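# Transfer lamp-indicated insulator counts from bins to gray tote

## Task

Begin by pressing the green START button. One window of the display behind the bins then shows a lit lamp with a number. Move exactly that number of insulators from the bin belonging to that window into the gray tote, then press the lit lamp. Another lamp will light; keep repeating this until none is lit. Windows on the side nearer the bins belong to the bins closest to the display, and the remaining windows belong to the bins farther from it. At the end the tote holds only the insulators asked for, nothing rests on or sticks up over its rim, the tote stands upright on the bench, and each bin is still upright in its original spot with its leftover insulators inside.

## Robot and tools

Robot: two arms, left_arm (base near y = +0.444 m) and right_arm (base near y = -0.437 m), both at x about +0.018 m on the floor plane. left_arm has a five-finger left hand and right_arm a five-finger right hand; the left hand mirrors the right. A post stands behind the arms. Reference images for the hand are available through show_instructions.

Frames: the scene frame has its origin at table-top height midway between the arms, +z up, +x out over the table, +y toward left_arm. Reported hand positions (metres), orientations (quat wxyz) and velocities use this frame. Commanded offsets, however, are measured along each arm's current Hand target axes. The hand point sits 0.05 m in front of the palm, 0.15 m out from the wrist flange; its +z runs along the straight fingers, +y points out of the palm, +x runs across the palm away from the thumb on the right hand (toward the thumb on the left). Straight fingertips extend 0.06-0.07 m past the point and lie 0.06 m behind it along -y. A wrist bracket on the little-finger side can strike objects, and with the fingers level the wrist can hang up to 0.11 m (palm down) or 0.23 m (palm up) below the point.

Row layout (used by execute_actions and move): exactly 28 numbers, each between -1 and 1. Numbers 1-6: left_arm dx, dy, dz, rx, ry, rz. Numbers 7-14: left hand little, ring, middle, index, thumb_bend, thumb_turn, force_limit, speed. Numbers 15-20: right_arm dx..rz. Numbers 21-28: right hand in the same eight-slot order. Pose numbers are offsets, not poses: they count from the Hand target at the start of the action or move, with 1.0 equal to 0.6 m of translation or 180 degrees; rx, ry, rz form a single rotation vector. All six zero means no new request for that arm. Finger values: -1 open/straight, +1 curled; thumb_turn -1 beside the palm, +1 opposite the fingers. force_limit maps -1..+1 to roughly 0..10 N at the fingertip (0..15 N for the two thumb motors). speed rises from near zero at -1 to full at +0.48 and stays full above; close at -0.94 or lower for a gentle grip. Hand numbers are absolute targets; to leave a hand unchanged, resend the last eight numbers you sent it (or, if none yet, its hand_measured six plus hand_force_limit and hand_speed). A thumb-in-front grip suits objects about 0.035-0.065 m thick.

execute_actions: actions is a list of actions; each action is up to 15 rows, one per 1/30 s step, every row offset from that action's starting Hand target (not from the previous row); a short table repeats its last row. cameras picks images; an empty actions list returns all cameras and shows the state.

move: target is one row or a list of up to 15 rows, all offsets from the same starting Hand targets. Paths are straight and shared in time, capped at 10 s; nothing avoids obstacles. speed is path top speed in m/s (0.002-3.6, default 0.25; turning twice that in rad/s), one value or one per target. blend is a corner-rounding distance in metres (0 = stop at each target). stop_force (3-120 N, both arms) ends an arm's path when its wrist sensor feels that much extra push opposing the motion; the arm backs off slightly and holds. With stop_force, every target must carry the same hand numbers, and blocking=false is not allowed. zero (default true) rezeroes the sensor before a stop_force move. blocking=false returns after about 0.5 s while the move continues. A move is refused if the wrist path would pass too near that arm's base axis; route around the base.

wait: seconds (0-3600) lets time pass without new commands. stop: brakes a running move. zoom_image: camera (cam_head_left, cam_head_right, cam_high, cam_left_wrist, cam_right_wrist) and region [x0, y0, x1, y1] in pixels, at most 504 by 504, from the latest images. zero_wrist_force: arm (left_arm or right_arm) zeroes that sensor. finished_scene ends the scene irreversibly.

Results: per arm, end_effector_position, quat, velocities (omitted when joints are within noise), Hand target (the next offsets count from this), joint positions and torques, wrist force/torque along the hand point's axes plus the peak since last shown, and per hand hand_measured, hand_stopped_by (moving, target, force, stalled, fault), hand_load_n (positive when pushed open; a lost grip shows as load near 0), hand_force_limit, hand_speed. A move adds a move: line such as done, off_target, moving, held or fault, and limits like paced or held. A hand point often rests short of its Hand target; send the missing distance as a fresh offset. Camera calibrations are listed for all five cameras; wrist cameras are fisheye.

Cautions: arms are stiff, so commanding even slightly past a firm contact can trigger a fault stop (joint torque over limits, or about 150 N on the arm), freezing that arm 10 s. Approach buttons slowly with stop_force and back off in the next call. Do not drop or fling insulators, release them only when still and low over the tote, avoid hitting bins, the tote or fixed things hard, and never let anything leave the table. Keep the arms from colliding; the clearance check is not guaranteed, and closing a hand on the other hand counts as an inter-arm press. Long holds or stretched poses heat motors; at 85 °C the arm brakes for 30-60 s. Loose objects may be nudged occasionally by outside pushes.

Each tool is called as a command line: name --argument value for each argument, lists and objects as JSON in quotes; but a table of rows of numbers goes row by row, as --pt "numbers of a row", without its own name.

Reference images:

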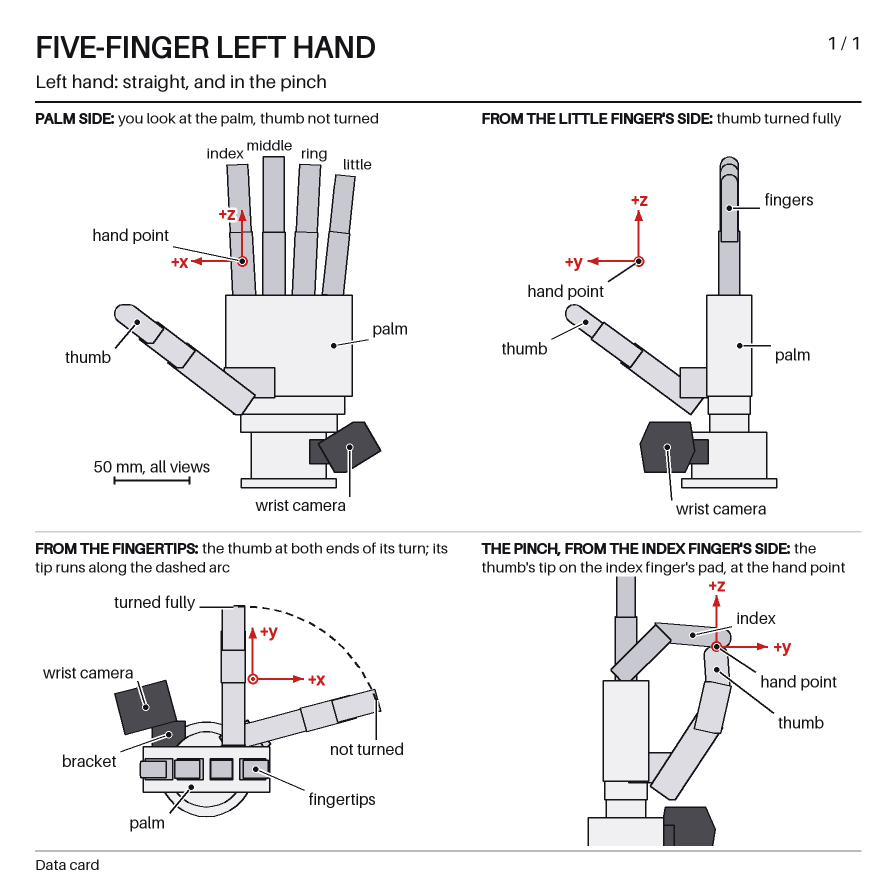

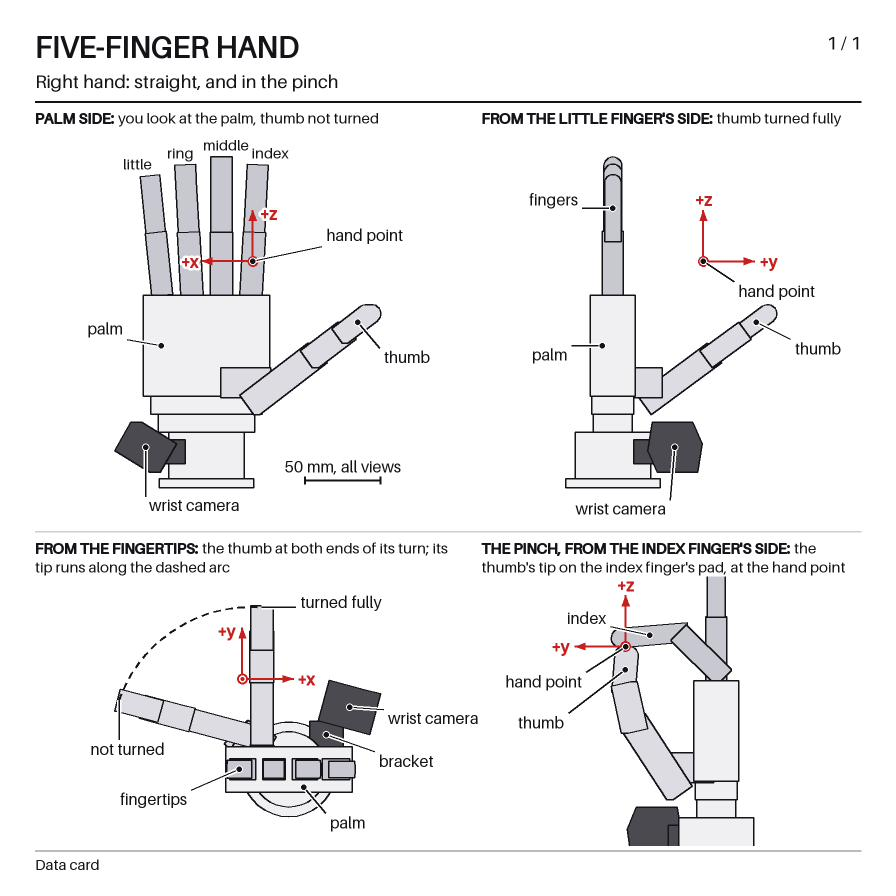

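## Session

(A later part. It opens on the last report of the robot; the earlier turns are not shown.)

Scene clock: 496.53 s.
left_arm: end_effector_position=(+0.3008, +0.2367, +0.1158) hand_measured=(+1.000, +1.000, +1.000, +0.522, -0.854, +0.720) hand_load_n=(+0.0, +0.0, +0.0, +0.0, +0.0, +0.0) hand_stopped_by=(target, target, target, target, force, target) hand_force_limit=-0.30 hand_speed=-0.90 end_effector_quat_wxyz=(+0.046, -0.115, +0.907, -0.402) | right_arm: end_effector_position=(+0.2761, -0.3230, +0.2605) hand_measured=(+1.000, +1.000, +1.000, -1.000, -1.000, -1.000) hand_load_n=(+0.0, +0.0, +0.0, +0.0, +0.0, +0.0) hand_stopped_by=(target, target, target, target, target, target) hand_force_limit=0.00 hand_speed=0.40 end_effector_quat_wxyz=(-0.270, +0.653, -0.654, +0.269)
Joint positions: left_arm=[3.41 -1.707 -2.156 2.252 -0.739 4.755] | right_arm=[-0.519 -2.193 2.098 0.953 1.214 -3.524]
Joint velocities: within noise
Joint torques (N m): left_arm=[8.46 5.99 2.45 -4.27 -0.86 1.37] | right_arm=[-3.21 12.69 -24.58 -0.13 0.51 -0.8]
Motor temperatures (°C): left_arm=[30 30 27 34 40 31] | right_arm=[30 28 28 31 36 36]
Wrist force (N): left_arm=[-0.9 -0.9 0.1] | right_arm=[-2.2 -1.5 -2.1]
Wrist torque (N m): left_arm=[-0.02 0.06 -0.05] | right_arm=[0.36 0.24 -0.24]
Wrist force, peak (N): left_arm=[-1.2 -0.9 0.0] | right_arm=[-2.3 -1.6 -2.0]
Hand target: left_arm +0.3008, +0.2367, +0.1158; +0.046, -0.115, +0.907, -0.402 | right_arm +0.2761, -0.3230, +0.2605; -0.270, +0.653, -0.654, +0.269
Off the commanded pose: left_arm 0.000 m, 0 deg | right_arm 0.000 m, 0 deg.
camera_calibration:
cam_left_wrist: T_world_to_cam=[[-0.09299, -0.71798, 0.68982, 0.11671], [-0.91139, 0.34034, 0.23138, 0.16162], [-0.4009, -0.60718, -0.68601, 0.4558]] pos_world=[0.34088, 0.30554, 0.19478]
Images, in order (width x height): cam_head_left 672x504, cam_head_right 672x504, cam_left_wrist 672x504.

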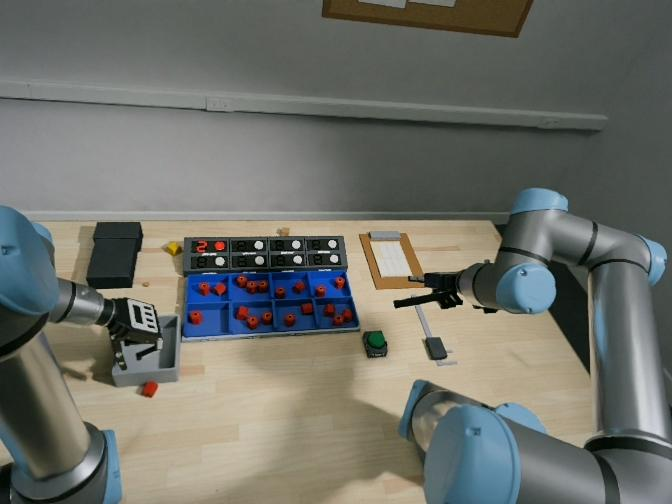

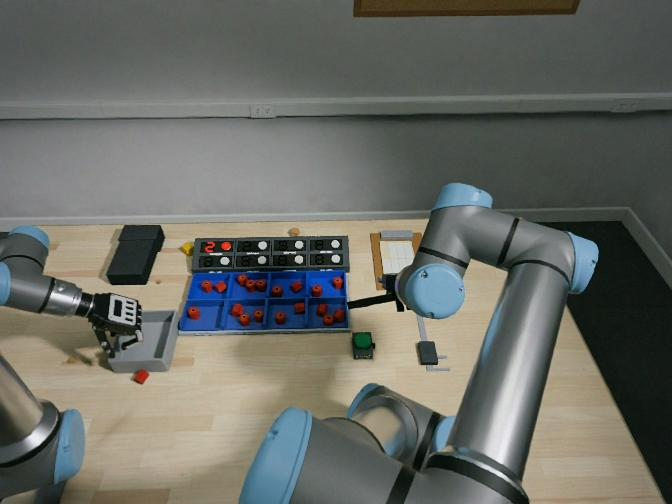

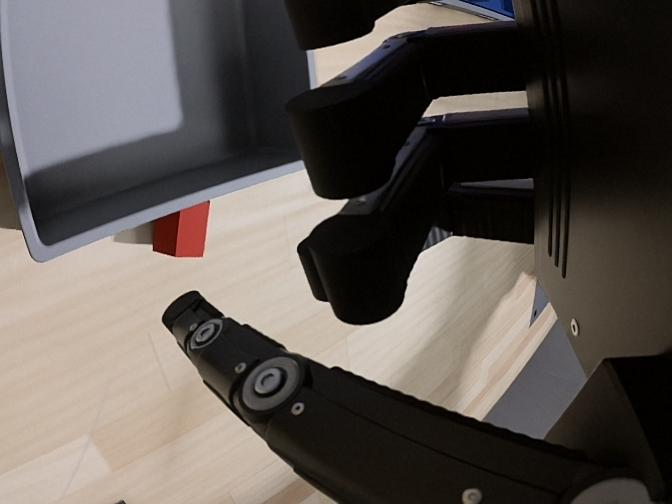

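move --target '[-0.0637,0.0503,-0.3036,0,0,0,1,1,1,0.21,0.0,0.72,-0.3,-0.5,0,0,0,0,0,0,1,1,1,-1,-1,-1,0,0.4]' --speed 0.3

move --target '[0,0,0,0,0,0,1,1,1,0.2,-0.75,0.72,-0.3,-0.5,-1.0,0.2628,0.0672,0,0,0,1,1,1,-1,-1,-1,0,0.4]' --speed 0.35 --cameras '["cam_head_left","cam_head_right","cam_right_wrist"]'

Scene clock: 555.60 s.
left_arm: end_effector_position=(+0.3008, +0.3964, +0.2158) hand_measured=(+1.000, +1.000, +1.000, +0.210, -0.854, +0.720) hand_load_n=(+0.0, +0.0, +0.0, +0.0, +0.0, +0.0) hand_stopped_by=(target, target, target, target, force, target) hand_force_limit=-0.30 hand_speed=-0.50 end_effector_quat_wxyz=(+0.046, -0.115, +0.907, -0.402) | right_arm: end_effector_position=(+0.2761, -0.3230, +0.2605) hand_measured=(+1.000, +1.000, +1.000, -1.000, -1.000, -1.000) hand_load_n=(+0.0, +0.0, +0.0, +0.0, +0.0, +0.0) hand_stopped_by=(target, target, target, target, target, target) hand_force_limit=0.00 hand_speed=0.40 end_effector_quat_wxyz=(-0.270, +0.653, -0.654, +0.269)
Joint positions: left_arm=[3.945 -1.616 -2.089 1.599 -0.9 5.463] | right_arm=[-0.519 -2.193 2.098 0.953 1.214 -3.524]
Joint torques (N m): left_arm=[9.19 7.25 21.62 -4.32 0.49 1.74] | right_arm=[-2.82 12.68 -23.81 -0.16 0.49 -0.83]
Wrist force (N): left_arm=[-0.9 -0.7 0.1] | right_arm=[-2.1 -1.5 -2.1]
Wrist torque (N m): left_arm=[0.01 0.06 -0.04] | right_arm=[0.35 0.22 -0.23]
Wrist force, peak (N): left_arm=[-1.4 -0.5 -2.0] | right_arm=[-2.2 -1.4 -2.4]
Hand target: left_arm +0.3008, +0.3965, +0.2158; +0.046, -0.115, +0.907, -0.402 | right_arm +0.2761, -0.3230, +0.2605; -0.270, +0.653, -0.654, +0.269
Off the commanded pose: left_arm 0.000 m, 0 deg | right_arm 0.000 m, 0 deg.
move: done

Scene clock: 557.73 s.
left_arm: end_effector_position=(+0.3008, +0.3965, +0.2158) hand_measured=(+1.000, +1.000, +1.000, +0.200, -0.750, +0.720) hand_load_n=(+0.0, +0.0, +0.0, +0.0, +0.0, +0.0) hand_stopped_by=(target, target, target, target, target, target) hand_force_limit=-0.30 hand_speed=-0.50 end_effector_quat_wxyz=(+0.046, -0.115, +0.907, -0.402) | right_arm: end_effector_position=(+0.2058, +0.1714, +0.1449) hand_measured=(+1.000, +1.000, +1.000, -1.000, -1.000, -1.000) hand_load_n=(+0.0, +0.0, +0.0, +0.0, +0.0, -0.5) hand_stopped_by=(target, target, target, target, target, target) hand_force_limit=0.00 hand_speed=0.40 end_effector_quat_wxyz=(-0.274, +0.654, -0.653, +0.267)
Joint positions: left_arm=[3.945 -1.617 -2.089 1.598 -0.9 5.463] | right_arm=[1.242 -0.868 1.103 1.013 2.299 -2.024]
Joint torques (N m): left_arm=[8.1 4.43 23.39 -1.79 -1.61 1.76] | right_arm=[7.78 -49.43 -11.56 3.05 1.79 1.51]
Wrist force (N): left_arm=[-1.1 -0.9 0.1] | right_arm=[-1.5 -1.3 -2.3]
Wrist torque (N m): left_arm=[-0.03 0.09 -0.06] | right_arm=[0.44 0.07 -0.18]
Wrist force, peak (N): left_arm=[-1.3 -0.9 0.0] | right_arm=[-7.3 0.9 -2.1]
Hand target: left_arm +0.3008, +0.3965, +0.2158; +0.046, -0.115, +0.907, -0.402 | right_arm +0.2057, +0.1714, +0.1449; -0.274, +0.654, -0.653, +0.267 (not the last commanded pose)
Off the commanded pose: left_arm 0.000 m, 0 deg | right_arm 0.109 m, 1 deg.
move: held (right_arm; a check stopped the path); limits=held
pose unreachable (right arm): on one or more control steps of this call, first in action 0 (counted from 0), this arm could not follow its commanded pose, so it was not sent that pose on those steps. It may still have moved: this result reports where it is.
cause: moving toward the commanded pose would bring a part of the arm too close to another arm (a part of this arm just beyond joint 4 (wrist 1) and a part of the left arm just beyond its joint 2 (shoulder lift), 24 mm apart when this arm was first held).
cam_right_wrist: T_world_to_cam=[[-0.67097, -0.25351, -0.6968, 0.28544], [-0.53054, 0.82064, 0.2123, -0.06191], [0.518, 0.51213, -0.68512, 0.02369]] pos_world=[0.1464, 0.11104, 0.22827]

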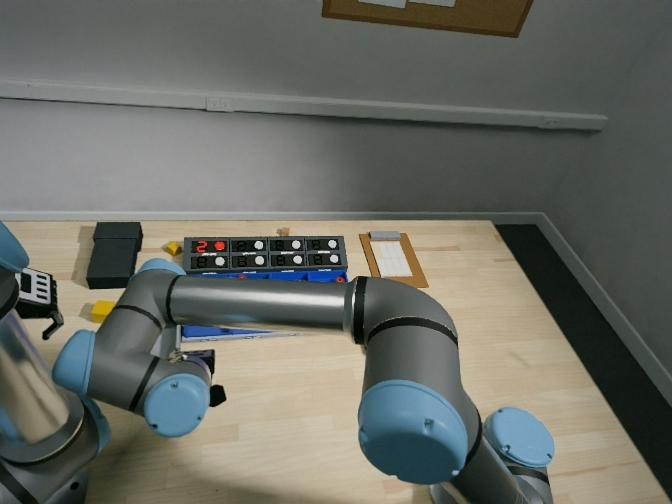

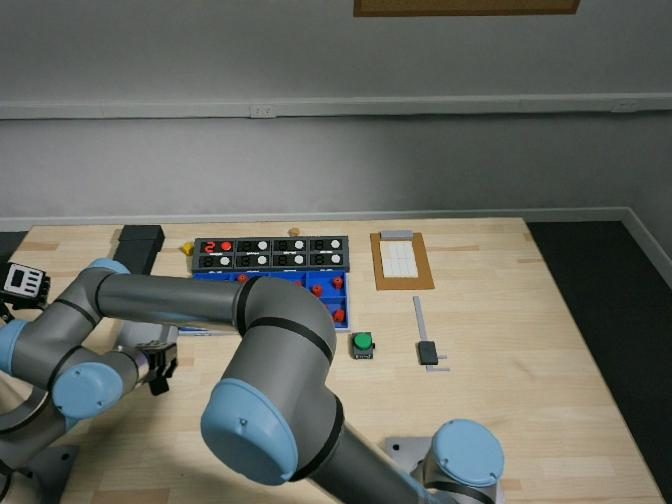

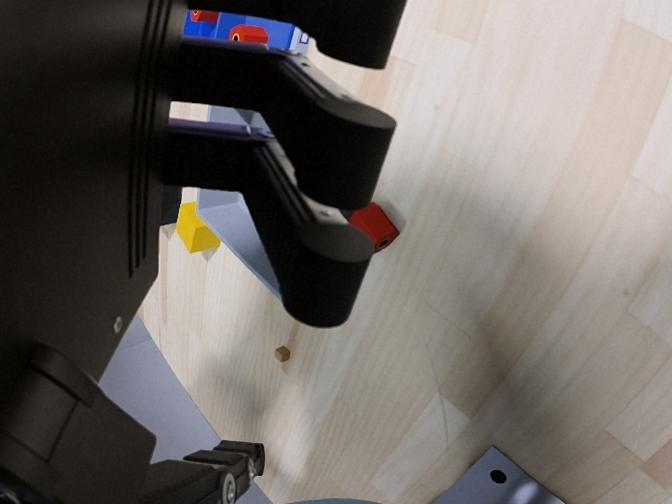

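move --target '[0,0,0,0,0,0,1,1,1,0.2,-0.75,0.72,-0.3,-0.5,0.824,-0.219,-0.0534,0,0,0,1,1,1,-1,-1,-1,0,0.4]' --speed 0.35

move --pt "-0.0557 -0.2188 0.23 -0.0088 -0.3858 -0.3653 1 1 1 -1 -1 -1 -0.3 0.2 0 0 0 0 0 0 1 1 1 -1 -1 -1 0 0.4" --pt "0.2253 -0.0148 0.2563 -0.0088 -0.3858 -0.3653 1 1 1 -1 -1 -1 -0.3 0.2 0 0 0 0 0 0 1 1 1 -1 -1 -1 0 0.4" --speed 0.35 --blend 0.03 --cameras '["cam_head_left","cam_head_right","cam_left_wrist"]'

Scene clock: 599.17 s.
left_arm: end_effector_position=(+0.3008, +0.3965, +0.2158) hand_measured=(+1.000, +1.000, +1.000, +0.200, -0.750, +0.720) hand_load_n=(+0.0, +0.0, +0.0, +0.0, +0.0, +0.0) hand_stopped_by=(target, target, target, target, target, target) hand_force_limit=-0.30 hand_speed=-0.50 end_effector_quat_wxyz=(+0.046, -0.115, +0.907, -0.402) | right_arm: end_effector_position=(+0.2791, -0.3236, +0.2561) hand_measured=(+1.000, +1.000, +1.000, -1.000, -1.000, -1.000) hand_load_n=(+0.0, +0.0, +0.0, +0.0, +0.0, +0.0) hand_stopped_by=(target, target, target, target, target, target) hand_force_limit=0.00 hand_speed=0.40 end_effector_quat_wxyz=(-0.274, +0.654, -0.653, +0.267)
Joint positions: left_arm=[3.945 -1.617 -2.089 1.598 -0.9 5.463] | right_arm=[-0.536 -2.188 2.11 0.943 1.194 -3.537]
Joint torques (N m): left_arm=[7.95 4.85 21.76 -1.96 -1.94 1.24] | right_arm=[-2.29 12.65 -26.43 -0.75 -1.41 -0.01]
Wrist force (N): left_arm=[-0.9 -0.9 0.2] | right_arm=[-2.6 -1.8 -1.9]
Wrist torque (N m): left_arm=[-0.03 0.07 -0.05] | right_arm=[0.27 0.30 -0.34]
Wrist force, peak (N): left_arm=[-1.3 -0.9 0.1] | right_arm=[-3.6 -0.8 -2.2]
Hand target: left_arm +0.3008, +0.3965, +0.2158; +0.046, -0.115, +0.907, -0.402 | right_arm +0.2791, -0.3236, +0.2561; -0.274, +0.654, -0.653, +0.267
Off the commanded pose: left_arm 0.000 m, 0 deg | right_arm 0.000 m, 0 deg.
move: done

Scene clock: 602.73 s.
left_arm: end_effector_position=(+0.1982, +0.2472, +0.1201) hand_measured=(+1.000, +1.000, +1.000, -1.000, -1.000, -1.000) hand_load_n=(+0.0, +0.0, +0.0, +0.0, +0.0, -0.5) hand_stopped_by=(target, target, target, target, target, target) hand_force_limit=-0.30 hand_speed=0.20 end_effector_quat_wxyz=(-0.313, +0.756, -0.531, +0.220) | right_arm: end_effector_position=(+0.2791, -0.3236, +0.2561) hand_measured=(+1.000, +1.000, +1.000, -1.000, -1.000, -1.000) hand_load_n=(+0.0, +0.0, +0.0, +0.0, +0.0, +0.0) hand_stopped_by=(target, target, target, target, target, target) hand_force_limit=0.00 hand_speed=0.40 end_effector_quat_wxyz=(-0.274, +0.654, -0.653, +0.267)
Joint positions: left_arm=[2.423 -1.388 -2.28 2.554 -2.234 2.245] | right_arm=[-0.536 -2.188 2.11 0.943 1.194 -3.537]
Joint torques (N m): left_arm=[-6.62 13.86 4.99 -0.64 0.31 -1.66] | right_arm=[9.66 13.31 -27.03 -1.04 0.68 1.56]
Wrist force (N): left_arm=[-1.2 -0.9 0.2] | right_arm=[-2.5 -1.7 -1.9]
Wrist torque (N m): left_arm=[-0.04 0.10 -0.13] | right_arm=[0.29 0.28 -0.33]
Wrist force, peak (N): left_arm=[0.6 -2.8 0.5] | right_arm=[-2.6 -1.9 -2.1]
Hand target: left_arm +0.1982, +0.2472, +0.1201; -0.313, +0.756, -0.531, +0.220 | right_arm +0.2791, -0.3236, +0.2561; -0.274, +0.654, -0.653, +0.267
Off the commanded pose: left_arm 0.000 m, 0 deg | right_arm 0.000 m, 0 deg.
move: done
cam_left_wrist: T_world_to_cam=[[0.75534, -0.01717, 0.65511, -0.22538], [-0.23818, -0.93849, 0.25002, 0.24394], [0.61052, -0.34488, -0.71297, 0.1619]] pos_world=[0.12949, 0.2809, 0.20209]

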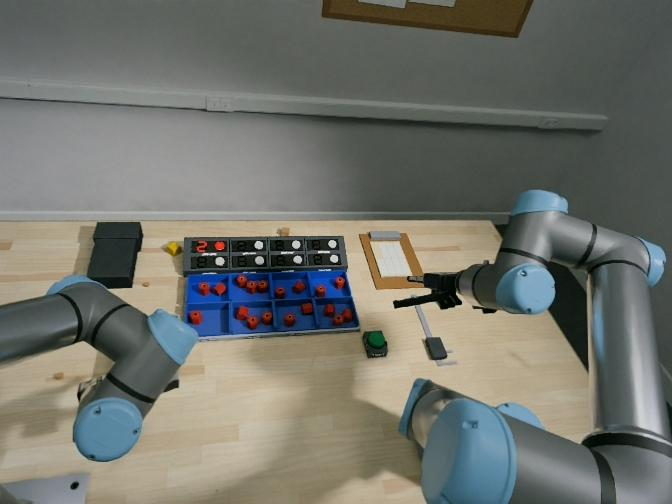

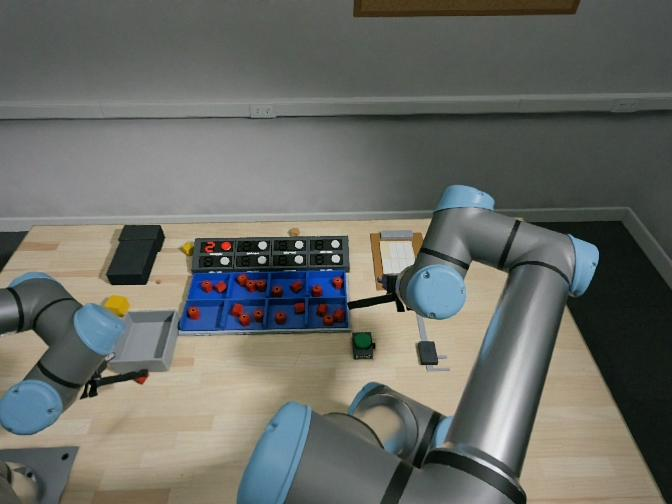

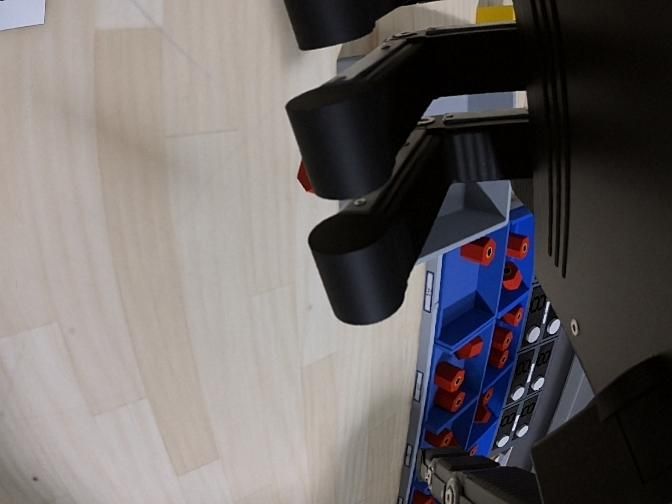

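move --target '[0,0.1061,0.1061,0,0,0,1,1,1,-1,-1,-1,-0.3,0.2,0,0,0,0,0,0,1,1,1,-1,-1,-1,0,0.4]' --speed 0.15 --cameras '["cam_high","cam_head_right"]'

move --target '[0,0.0189,0.0189,0,0,0,1,1,1,-1,-1,-1,-0.3,0.2,0,0,0,0,0,0,1,1,1,-1,-1,-1,0,0.4]' --speed 0.02 --stop_force 4 --cameras '["cam_high","cam_head_right"]'

Scene clock: 611.37 s.
left_arm: end_effector_position=(+0.1982, +0.2472, +0.0301) hand_measured=(+1.000, +1.000, +1.000, -1.000, -1.000, -1.000) hand_load_n=(+0.0, +0.0, +0.0, +0.0, +0.0, +0.0) hand_stopped_by=(target, target, target, target, target, target) hand_force_limit=-0.30 hand_speed=0.20 end_effector_quat_wxyz=(-0.313, +0.756, -0.531, +0.220) end_effector_velocity=(+0.001, -0.001, +0.000) end_effector_angular_velocity=(-0.002, -0.003, +0.000) | right_arm: end_effector_position=(+0.2791, -0.3236, +0.2561) hand_measured=(+1.000, +1.000, +1.000, -1.000, -1.000, -1.000) hand_load_n=(+0.0, +0.0, +0.0, +0.0, +0.0, +0.0) hand_stopped_by=(target, target, target, target, target, target) hand_force_limit=0.00 hand_speed=0.40 end_effector_quat_wxyz=(-0.274, +0.654, -0.653, +0.267)
Joint positions: left_arm=[2.423 -1.576 -2.413 2.876 -2.234 2.244] | right_arm=[-0.536 -2.188 2.11 0.943 1.194 -3.537]
Joint velocities: left_arm=[0 -0.001 0 0.005 0 0] | right_arm=[within noise]
Joint torques (N m): left_arm=[8.83 0.8 12.2 -0.63 0.81 0.39] | right_arm=[9.13 12.85 -26.87 -0.96 0.71 1.36]
Wrist force (N): left_arm=[-1.1 -0.9 0.1] | right_arm=[-2.3 -1.9 -2.1]
Wrist torque (N m): left_arm=[-0.03 0.11 -0.11] | right_arm=[0.27 0.27 -0.33]
Wrist force, peak (N): left_arm=[-1.3 -2.1 -0.7] | right_arm=[-2.7 -1.5 -2.2]
Hand target: left_arm +0.1982, +0.2472, +0.0300; -0.313, +0.756, -0.531, +0.220 | right_arm +0.2791, -0.3236, +0.2561; -0.274, +0.654, -0.653, +0.267
Off the commanded pose: left_arm 0.000 m, 0 deg | right_arm 0.000 m, 0 deg.
move: done
Images, in order (width x height): cam_head_right 672x504, cam_high 672x504.

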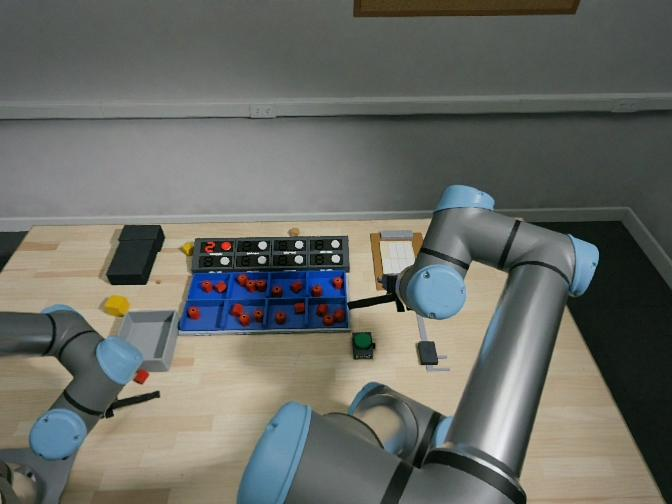

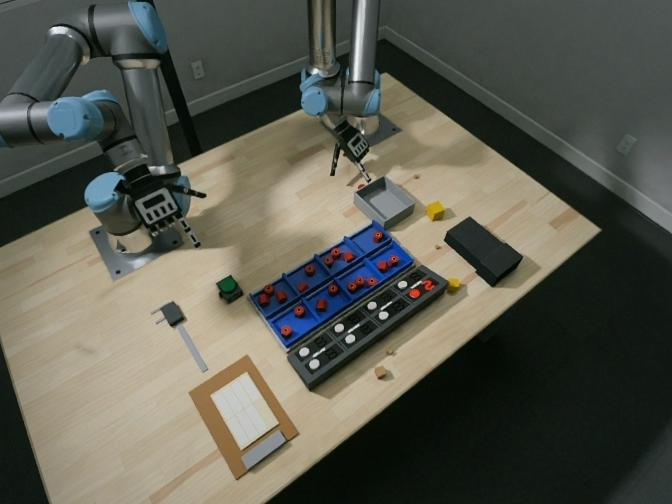

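Scene clock: 613.20 s.
left_arm: end_effector_position=(+0.1982, +0.2472, +0.0140) hand_measured=(+1.000, +1.000, +1.000, -1.000, -1.000, -1.000) hand_load_n=(+0.0, +0.5, +0.0, +0.0, +0.0, +0.0) hand_stopped_by=(target, target, target, target, target, target) hand_force_limit=-0.30 hand_speed=0.20 end_effector_quat_wxyz=(-0.313, +0.756, -0.531, +0.220) | right_arm: end_effector_position=(+0.2791, -0.3236, +0.2561) hand_measured=(+1.000, +1.000, +1.000, -1.000, -1.000, -1.000) hand_load_n=(+0.0, +0.0, +0.0, +0.0, -0.5, +0.0) hand_stopped_by=(target, target, target, target, target, target) hand_force_limit=0.00 hand_speed=0.40 end_effector_quat_wxyz=(-0.274, +0.654, -0.653, +0.267)
Joint positions: left_arm=[2.423 -1.62 -2.431 2.938 -2.234 2.244] | right_arm=[-0.536 -2.188 2.11 0.943 1.194 -3.537]
Joint torques (N m): left_arm=[6.69 23.2 20.89 -1.48 0.98 0.55] | right_arm=[9.8 12.46 -26.68 -0.94 0.74 1.4]
Wrist force (N): left_arm=[-1.1 -0.9 0.3] | right_arm=[-2.5 -1.6 -1.9]
Wrist torque (N m): left_arm=[-0.05 0.12 -0.10] | right_arm=[0.30 0.28 -0.33]
Wrist force, peak (N): left_arm=[-1.4 -1.0 0.3] | right_arm=[-2.6 -1.8 -2.0]
Hand target: left_arm +0.1982, +0.2472, +0.0140; -0.313, +0.756, -0.531, +0.220 | right_arm +0.2791, -0.3236, +0.2561; -0.274, +0.654, -0.653, +0.267
Off the commanded pose: left_arm 0.000 m, 0 deg | right_arm 0.000 m, 0 deg.
move: done
Images, in order (width x height): cam_head_right 672x504, cam_high 672x504.

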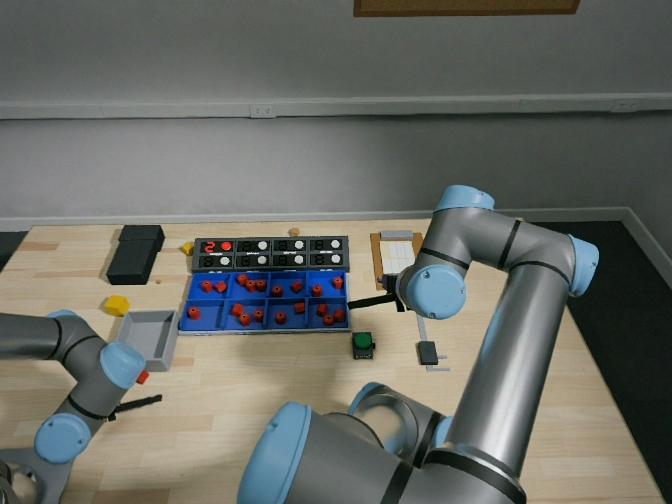

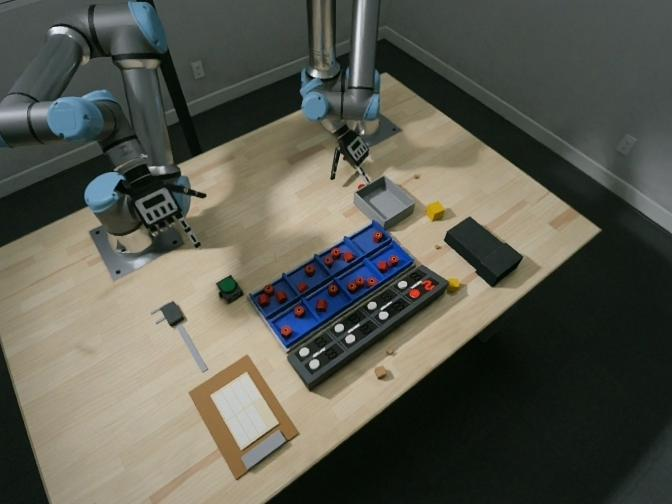

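zoom_image --camera "cam_high" --region '[310, 110, 430, 230]'

zoom_image --camera "cam_head_right" --region '[60, 330, 200, 440]'

Scaled by 4.200.

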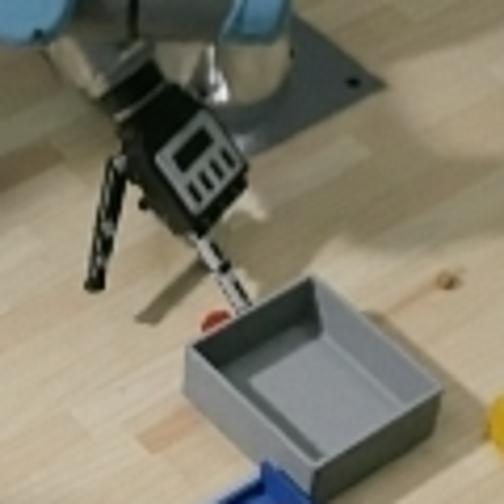

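Scaled by 3.600.

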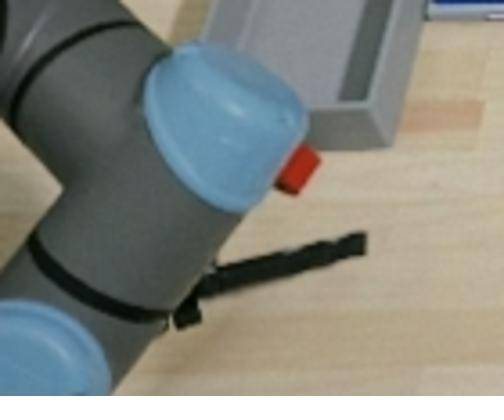

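move --target '[0.2293,0.0715,-0.0715,0,0,0,1,1,1,-1,-1,-1,-0.3,0.2,0,0,0,0,0,0,1,1,1,-1,-1,-1,0,0.4]' --speed 0.06 --cameras '["cam_high","cam_head_right","cam_left_wrist"]'

Scene clock: 623.73 s.
left_arm: end_effector_position=(+0.1877, +0.0972, +0.0140) hand_measured=(+1.000, +1.000, +1.000, -1.000, -1.000, -1.000) hand_load_n=(+0.0, +0.0, +0.0, +0.0, +0.0, +0.0) hand_stopped_by=(target, target, target, target, target, target) hand_force_limit=-0.30 hand_speed=0.20 end_effector_quat_wxyz=(-0.313, +0.756, -0.531, +0.220) | right_arm: end_effector_position=(+0.2791, -0.3236, +0.2561) hand_measured=(+1.000, +1.000, +1.000, -1.000, -1.000, -1.000) hand_load_n=(+0.0, +0.0, +0.0, +0.0, +0.0, -0.5) hand_stopped_by=(target, target, target, target, target, target) hand_force_limit=0.00 hand_speed=0.40 end_effector_quat_wxyz=(-0.274, +0.654, -0.653, +0.267)
Joint positions: left_arm=[2.028 -2.023 -1.988 2.559 -2.349 1.738] | right_arm=[-0.536 -2.188 2.11 0.943 1.194 -3.537]
Joint torques (N m): left_arm=[7.18 34.72 6.71 -2.36 -2.1 1.06] | right_arm=[9.21 12.58 -27 -1.1 0.71 1.44]
Wrist force (N): left_arm=[-1.2 -1.2 0.2] | right_arm=[-2.3 -1.7 -1.9]
Wrist torque (N m): left_arm=[-0.08 0.12 -0.10] | right_arm=[0.29 0.25 -0.32]
Wrist force, peak (N): left_arm=[-1.7 -1.1 0.6] | right_arm=[-2.7 -1.7 -2.3]
Hand target: left_arm +0.1877, +0.0972, +0.0141; -0.313, +0.756, -0.531, +0.220 | right_arm +0.2791, -0.3236, +0.2561; -0.274, +0.654, -0.653, +0.267
Off the commanded pose: left_arm 0.000 m, 0 deg | right_arm 0.000 m, 0 deg.
move: done
cam_left_wrist: T_world_to_cam=[[0.75524, -0.01719, 0.65522, -0.15051], [-0.23817, -0.93852, 0.24991, 0.12721], [0.61064, -0.3448, -0.7129, 0.0409]] pos_world=[0.11899, 0.1309, 0.09599]
Images, in order (width x height): cam_head_right 672x504, cam_high 672x504, cam_left_wrist 672x504.

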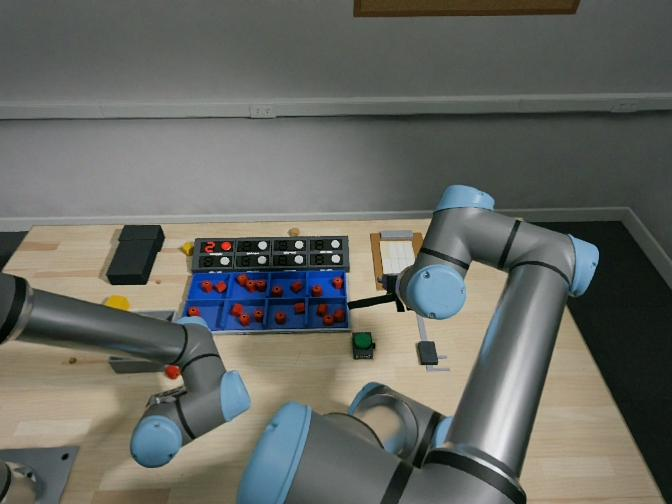

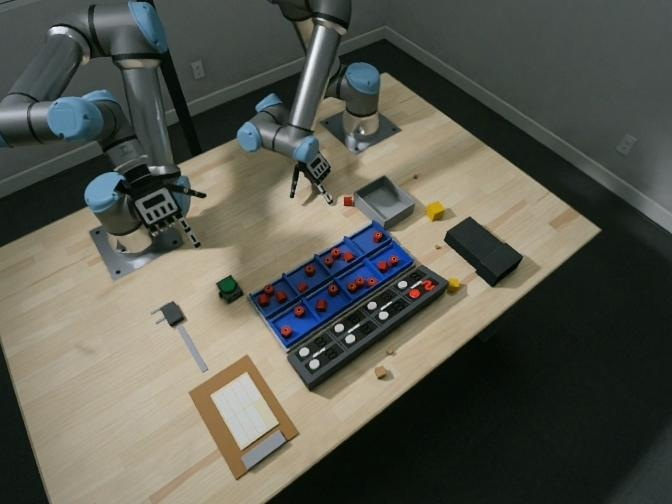

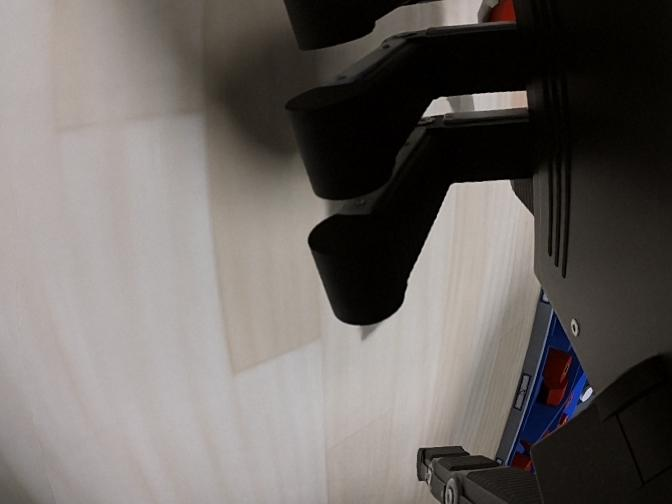

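zoom_image --camera "cam_high" --region '[280, 140, 420, 240]'

zoom_image --camera "cam_head_right" --region '[110, 310, 250, 430]'

Scaled by 3.600.

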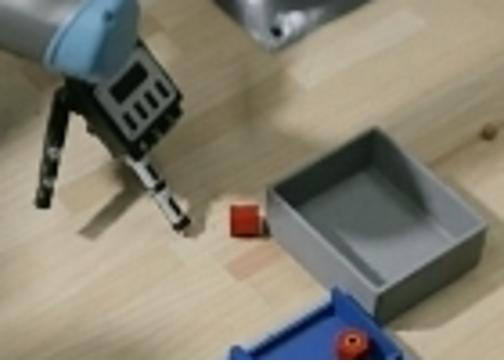

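Scaled by 3.600.

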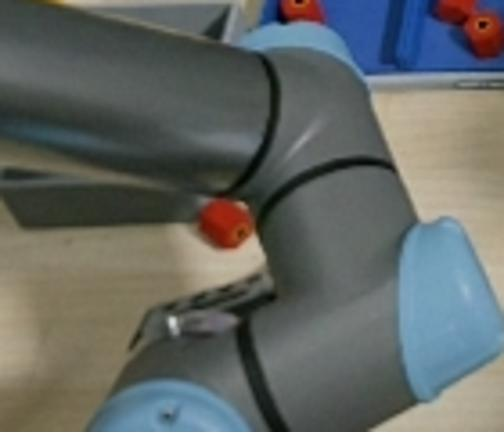

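move --pt "0 -0.1179 -0.1179 0 0 0 1 1 1 -1 -1 -1 -0.3 0.2 0 0 0 0 0 0 1 1 1 -1 -1 -1 0 0.4" --pt "-0.0827 -0.5053 0.0197 0.0088 0.3858 0.3653 1 1 1 -1 -1 -1 -0.3 0.2 0 0 0 0 0 0 1 1 1 -1 -1 -1 0 0.4" --pt "-0.493 -0.559 0.0263 0.0088 0.3858 0.3653 -1 -1 -1 -1 -1 -1 -0.3 0.4 0 0 0 0 0 0 1 1 1 -1 -1 -1 0 0.4" --speed 0.35 --blend '[0.02, 0.04, 0]' --cameras '["cam_high","cam_head_right","cam_left_wrist"]'

Scene clock: 654.87 s.
left_arm: end_effector_position=(+0.3212, +0.4597, +0.2400) hand_measured=(-1.000, -1.000, -1.000, -1.000, -1.000, -1.000) hand_load_n=(+0.0, +0.0, +0.0, +0.0, +0.0, +0.0) hand_stopped_by=(target, target, target, target, target, target) hand_force_limit=-0.30 hand_speed=0.40 end_effector_quat_wxyz=(+0.046, -0.115, +0.907, -0.402) | right_arm: end_effector_position=(+0.2791, -0.3236, +0.2561) hand_measured=(+1.000, +1.000, +1.000, -1.000, -1.000, -1.000) hand_load_n=(+0.0, +0.0, +0.0, +0.0, +0.0, -0.5) hand_stopped_by=(target, target, target, target, target, target) hand_force_limit=0.00 hand_speed=0.40 end_effector_quat_wxyz=(-0.274, +0.654, -0.653, +0.267)
Joint positions: left_arm=[4.035 -1.695 -1.946 1.476 -0.948 5.558] | right_arm=[-0.536 -2.188 2.11 0.943 1.194 -3.537]
Joint torques (N m): left_arm=[9.49 30.28 6.78 -4.14 -1.5 1.85] | right_arm=[8.96 13.01 -26.67 -0.98 0.64 1.27]
Wrist force (N): left_arm=[-1.0 -0.6 0.0] | right_arm=[-2.4 -1.5 -1.9]
Wrist torque (N m): left_arm=[0.00 0.08 -0.08] | right_arm=[0.32 0.26 -0.31]
Wrist force, peak (N): left_arm=[-1.0 -2.3 -1.8] | right_arm=[-2.7 -1.6 -2.5]
Hand target: left_arm +0.3212, +0.4597, +0.2400; +0.046, -0.115, +0.907, -0.402 | right_arm +0.2791, -0.3236, +0.2561; -0.274, +0.654, -0.653, +0.267
Off the commanded pose: left_arm 0.000 m, 0 deg | right_arm 0.000 m, 0 deg.
move: done
cam_left_wrist: T_world_to_cam=[[-0.09293, -0.71801, 0.68981, 0.19309], [-0.9114, 0.34029, 0.23143, 0.07552], [-0.4009, -0.60718, -0.68601, 0.68448]] pos_world=[0.36118, 0.52854, 0.31888]
Images, in order (width x height): cam_head_right 672x504, cam_high 672x504, cam_left_wrist 672x504.

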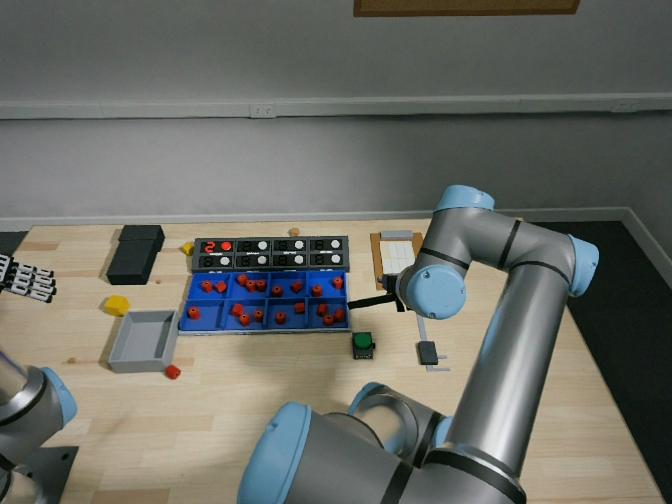

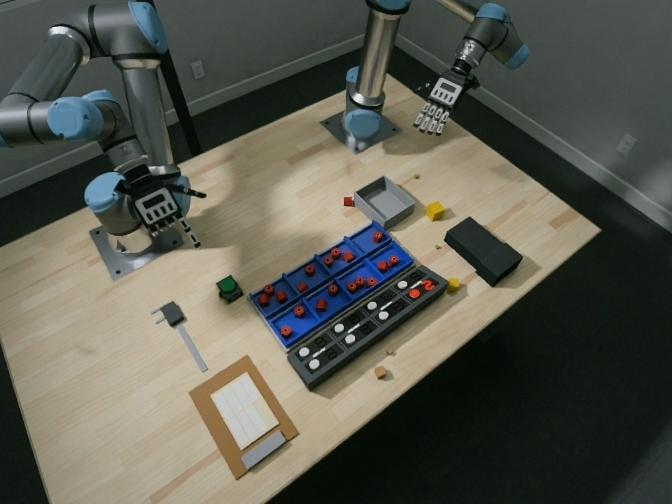

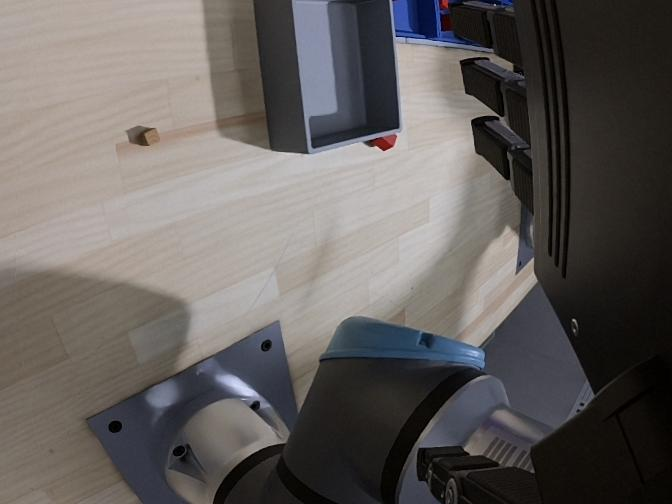

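zoom_image --camera "cam_head_right" --region '[130, 330, 230, 410]'

zoom_image --camera "cam_left_wrist" --region '[320, 80, 440, 180]'

zoom_image --camera "cam_high" --region '[320, 170, 400, 230]'

Scaled by 5.040.

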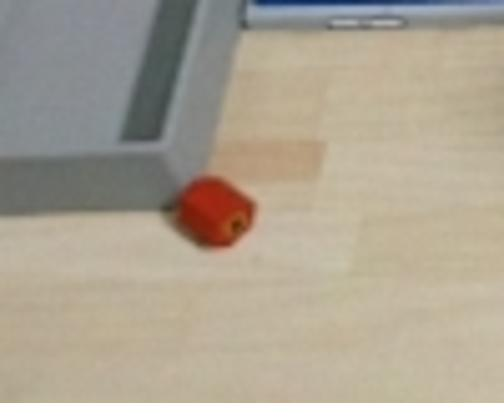

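Scaled by 4.200 from the camera's image (finer frame: 960x720).

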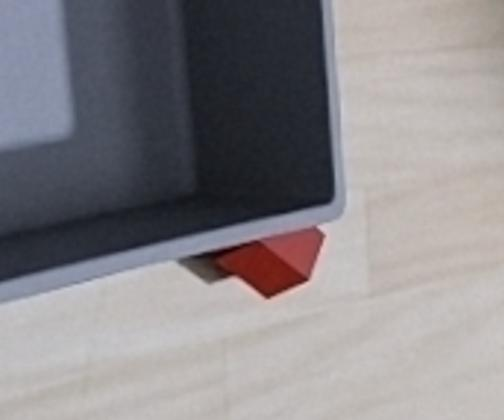

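Scaled by 6.300.

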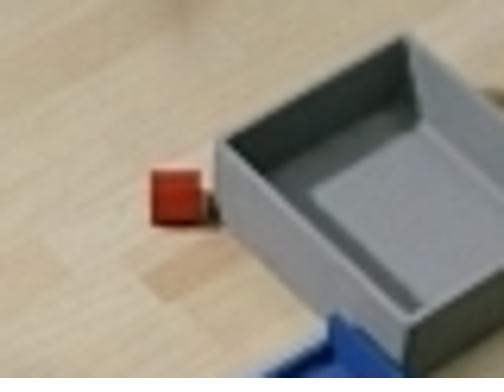

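move --target '[0,0,0,0,0,0,-1,-1,-1,-1,-1,-1,-0.3,0.4,-0.8098,0.1314,0.1891,0,0.1512,0.1512,1,1,1,0.2,-0.75,0.72,-0.3,-0.3]' --speed 0.35 --cameras '["cam_high","cam_right_wrist","cam_left_wrist"]'

Scene clock: 720.63 s.
left_arm: end_effector_position=(+0.3212, +0.4597, +0.2400) hand_measured=(-1.000, -1.000, -1.000, -1.000, -1.000, -1.000) hand_load_n=(+0.0, +0.0, +0.0, +0.0, +0.0, +0.0) hand_stopped_by=(target, target, target, target, target, target) hand_force_limit=-0.30 hand_speed=0.40 end_effector_quat_wxyz=(+0.046, -0.115, +0.907, -0.402) | right_arm: end_effector_position=(+0.3005, +0.1636, +0.1244) hand_measured=(+1.000, +1.000, +1.000, +0.200, -0.750, +0.720) hand_load_n=(+0.0, +0.0, +0.0, +0.0, +0.0, +0.0) hand_stopped_by=(target, target, target, target, target, target) hand_force_limit=-0.30 hand_speed=-0.30 end_effector_quat_wxyz=(+0.169, -0.403, +0.832, -0.340) end_effector_velocity=(-0.001, +0.000, +0.001) end_effector_angular_velocity=(-0.002, +0.000, -0.001)
Joint positions: left_arm=[4.035 -1.695 -1.946 1.476 -0.948 5.558] | right_arm=[1.134 -0.511 0.632 1.666 2.326 -1.251]
Joint velocities: left_arm=[within noise] | right_arm=[0.001 0.001 -0.003 0.005 0 0.002]
Joint torques (N m): left_arm=[9.4 29.88 10.84 -1.81 1 1.84] | right_arm=[-7.1 -44.88 -25.45 4.6 2.32 1.02]
Wrist force (N): left_arm=[-1.0 -0.6 0.0] | right_arm=[-1.4 -1.5 -2.4]
Wrist torque (N m): left_arm=[-0.01 0.07 -0.08] | right_arm=[0.41 0.08 -0.04]
Wrist force, peak (N): left_arm=[-1.3 -0.7 0.0] | right_arm=[-2.9 0.4 -3.1]
Hand target: left_arm +0.3212, +0.4597, +0.2400; +0.046, -0.115, +0.907, -0.402 | right_arm +0.3005, +0.1636, +0.1243; +0.169, -0.403, +0.832, -0.340
Off the commanded pose: left_arm 0.000 m, 0 deg | right_arm 0.000 m, 0 deg.
move: done
cam_left_wrist: T_world_to_cam=[[-0.09299, -0.71798, 0.68982, 0.1931], [-0.91139, 0.34034, 0.23138, 0.07551], [-0.4009, -0.60718, -0.68601, 0.68448]] pos_world=[0.36118, 0.52854, 0.31888]
cam_right_wrist: T_world_to_cam=[[-0.68676, 0.22002, -0.69278, 0.25948], [0.0965, 0.97225, 0.21311, -0.21424], [0.72045, 0.0795, -0.68894, -0.02505]] pos_world=[0.21692, 0.1532, 0.20817]
Images, in order (width x height): cam_high 672x504, cam_left_wrist 672x504, cam_right_wrist 672x504.

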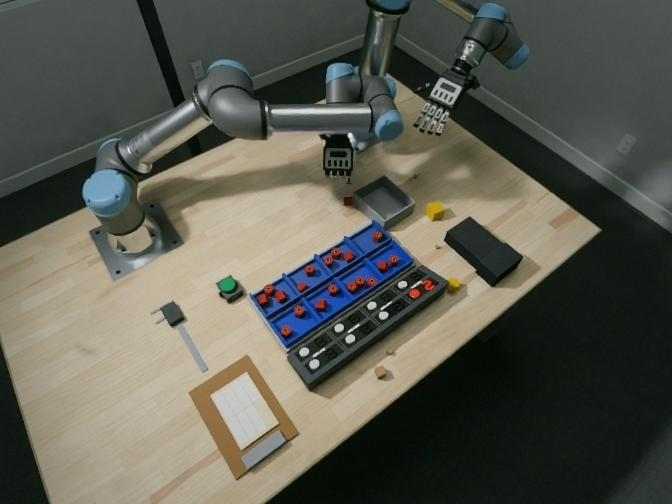

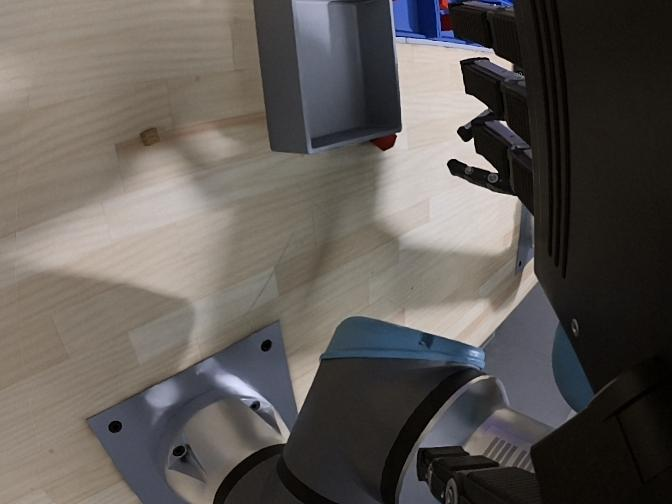

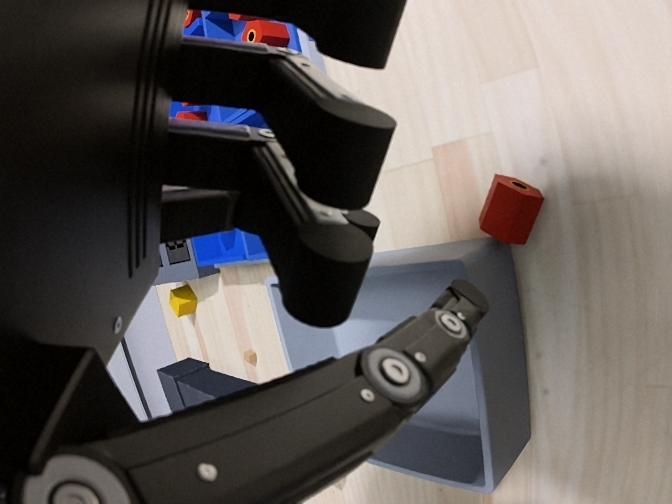

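zoom_image --camera "cam_right_wrist" --region '[420, 140, 600, 280]'

Scaled by 2.800 from the camera's image (finer frame: 960x720).

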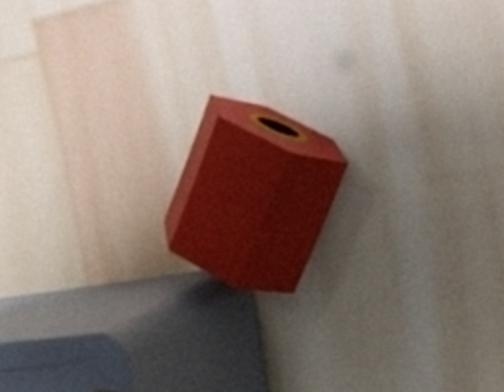

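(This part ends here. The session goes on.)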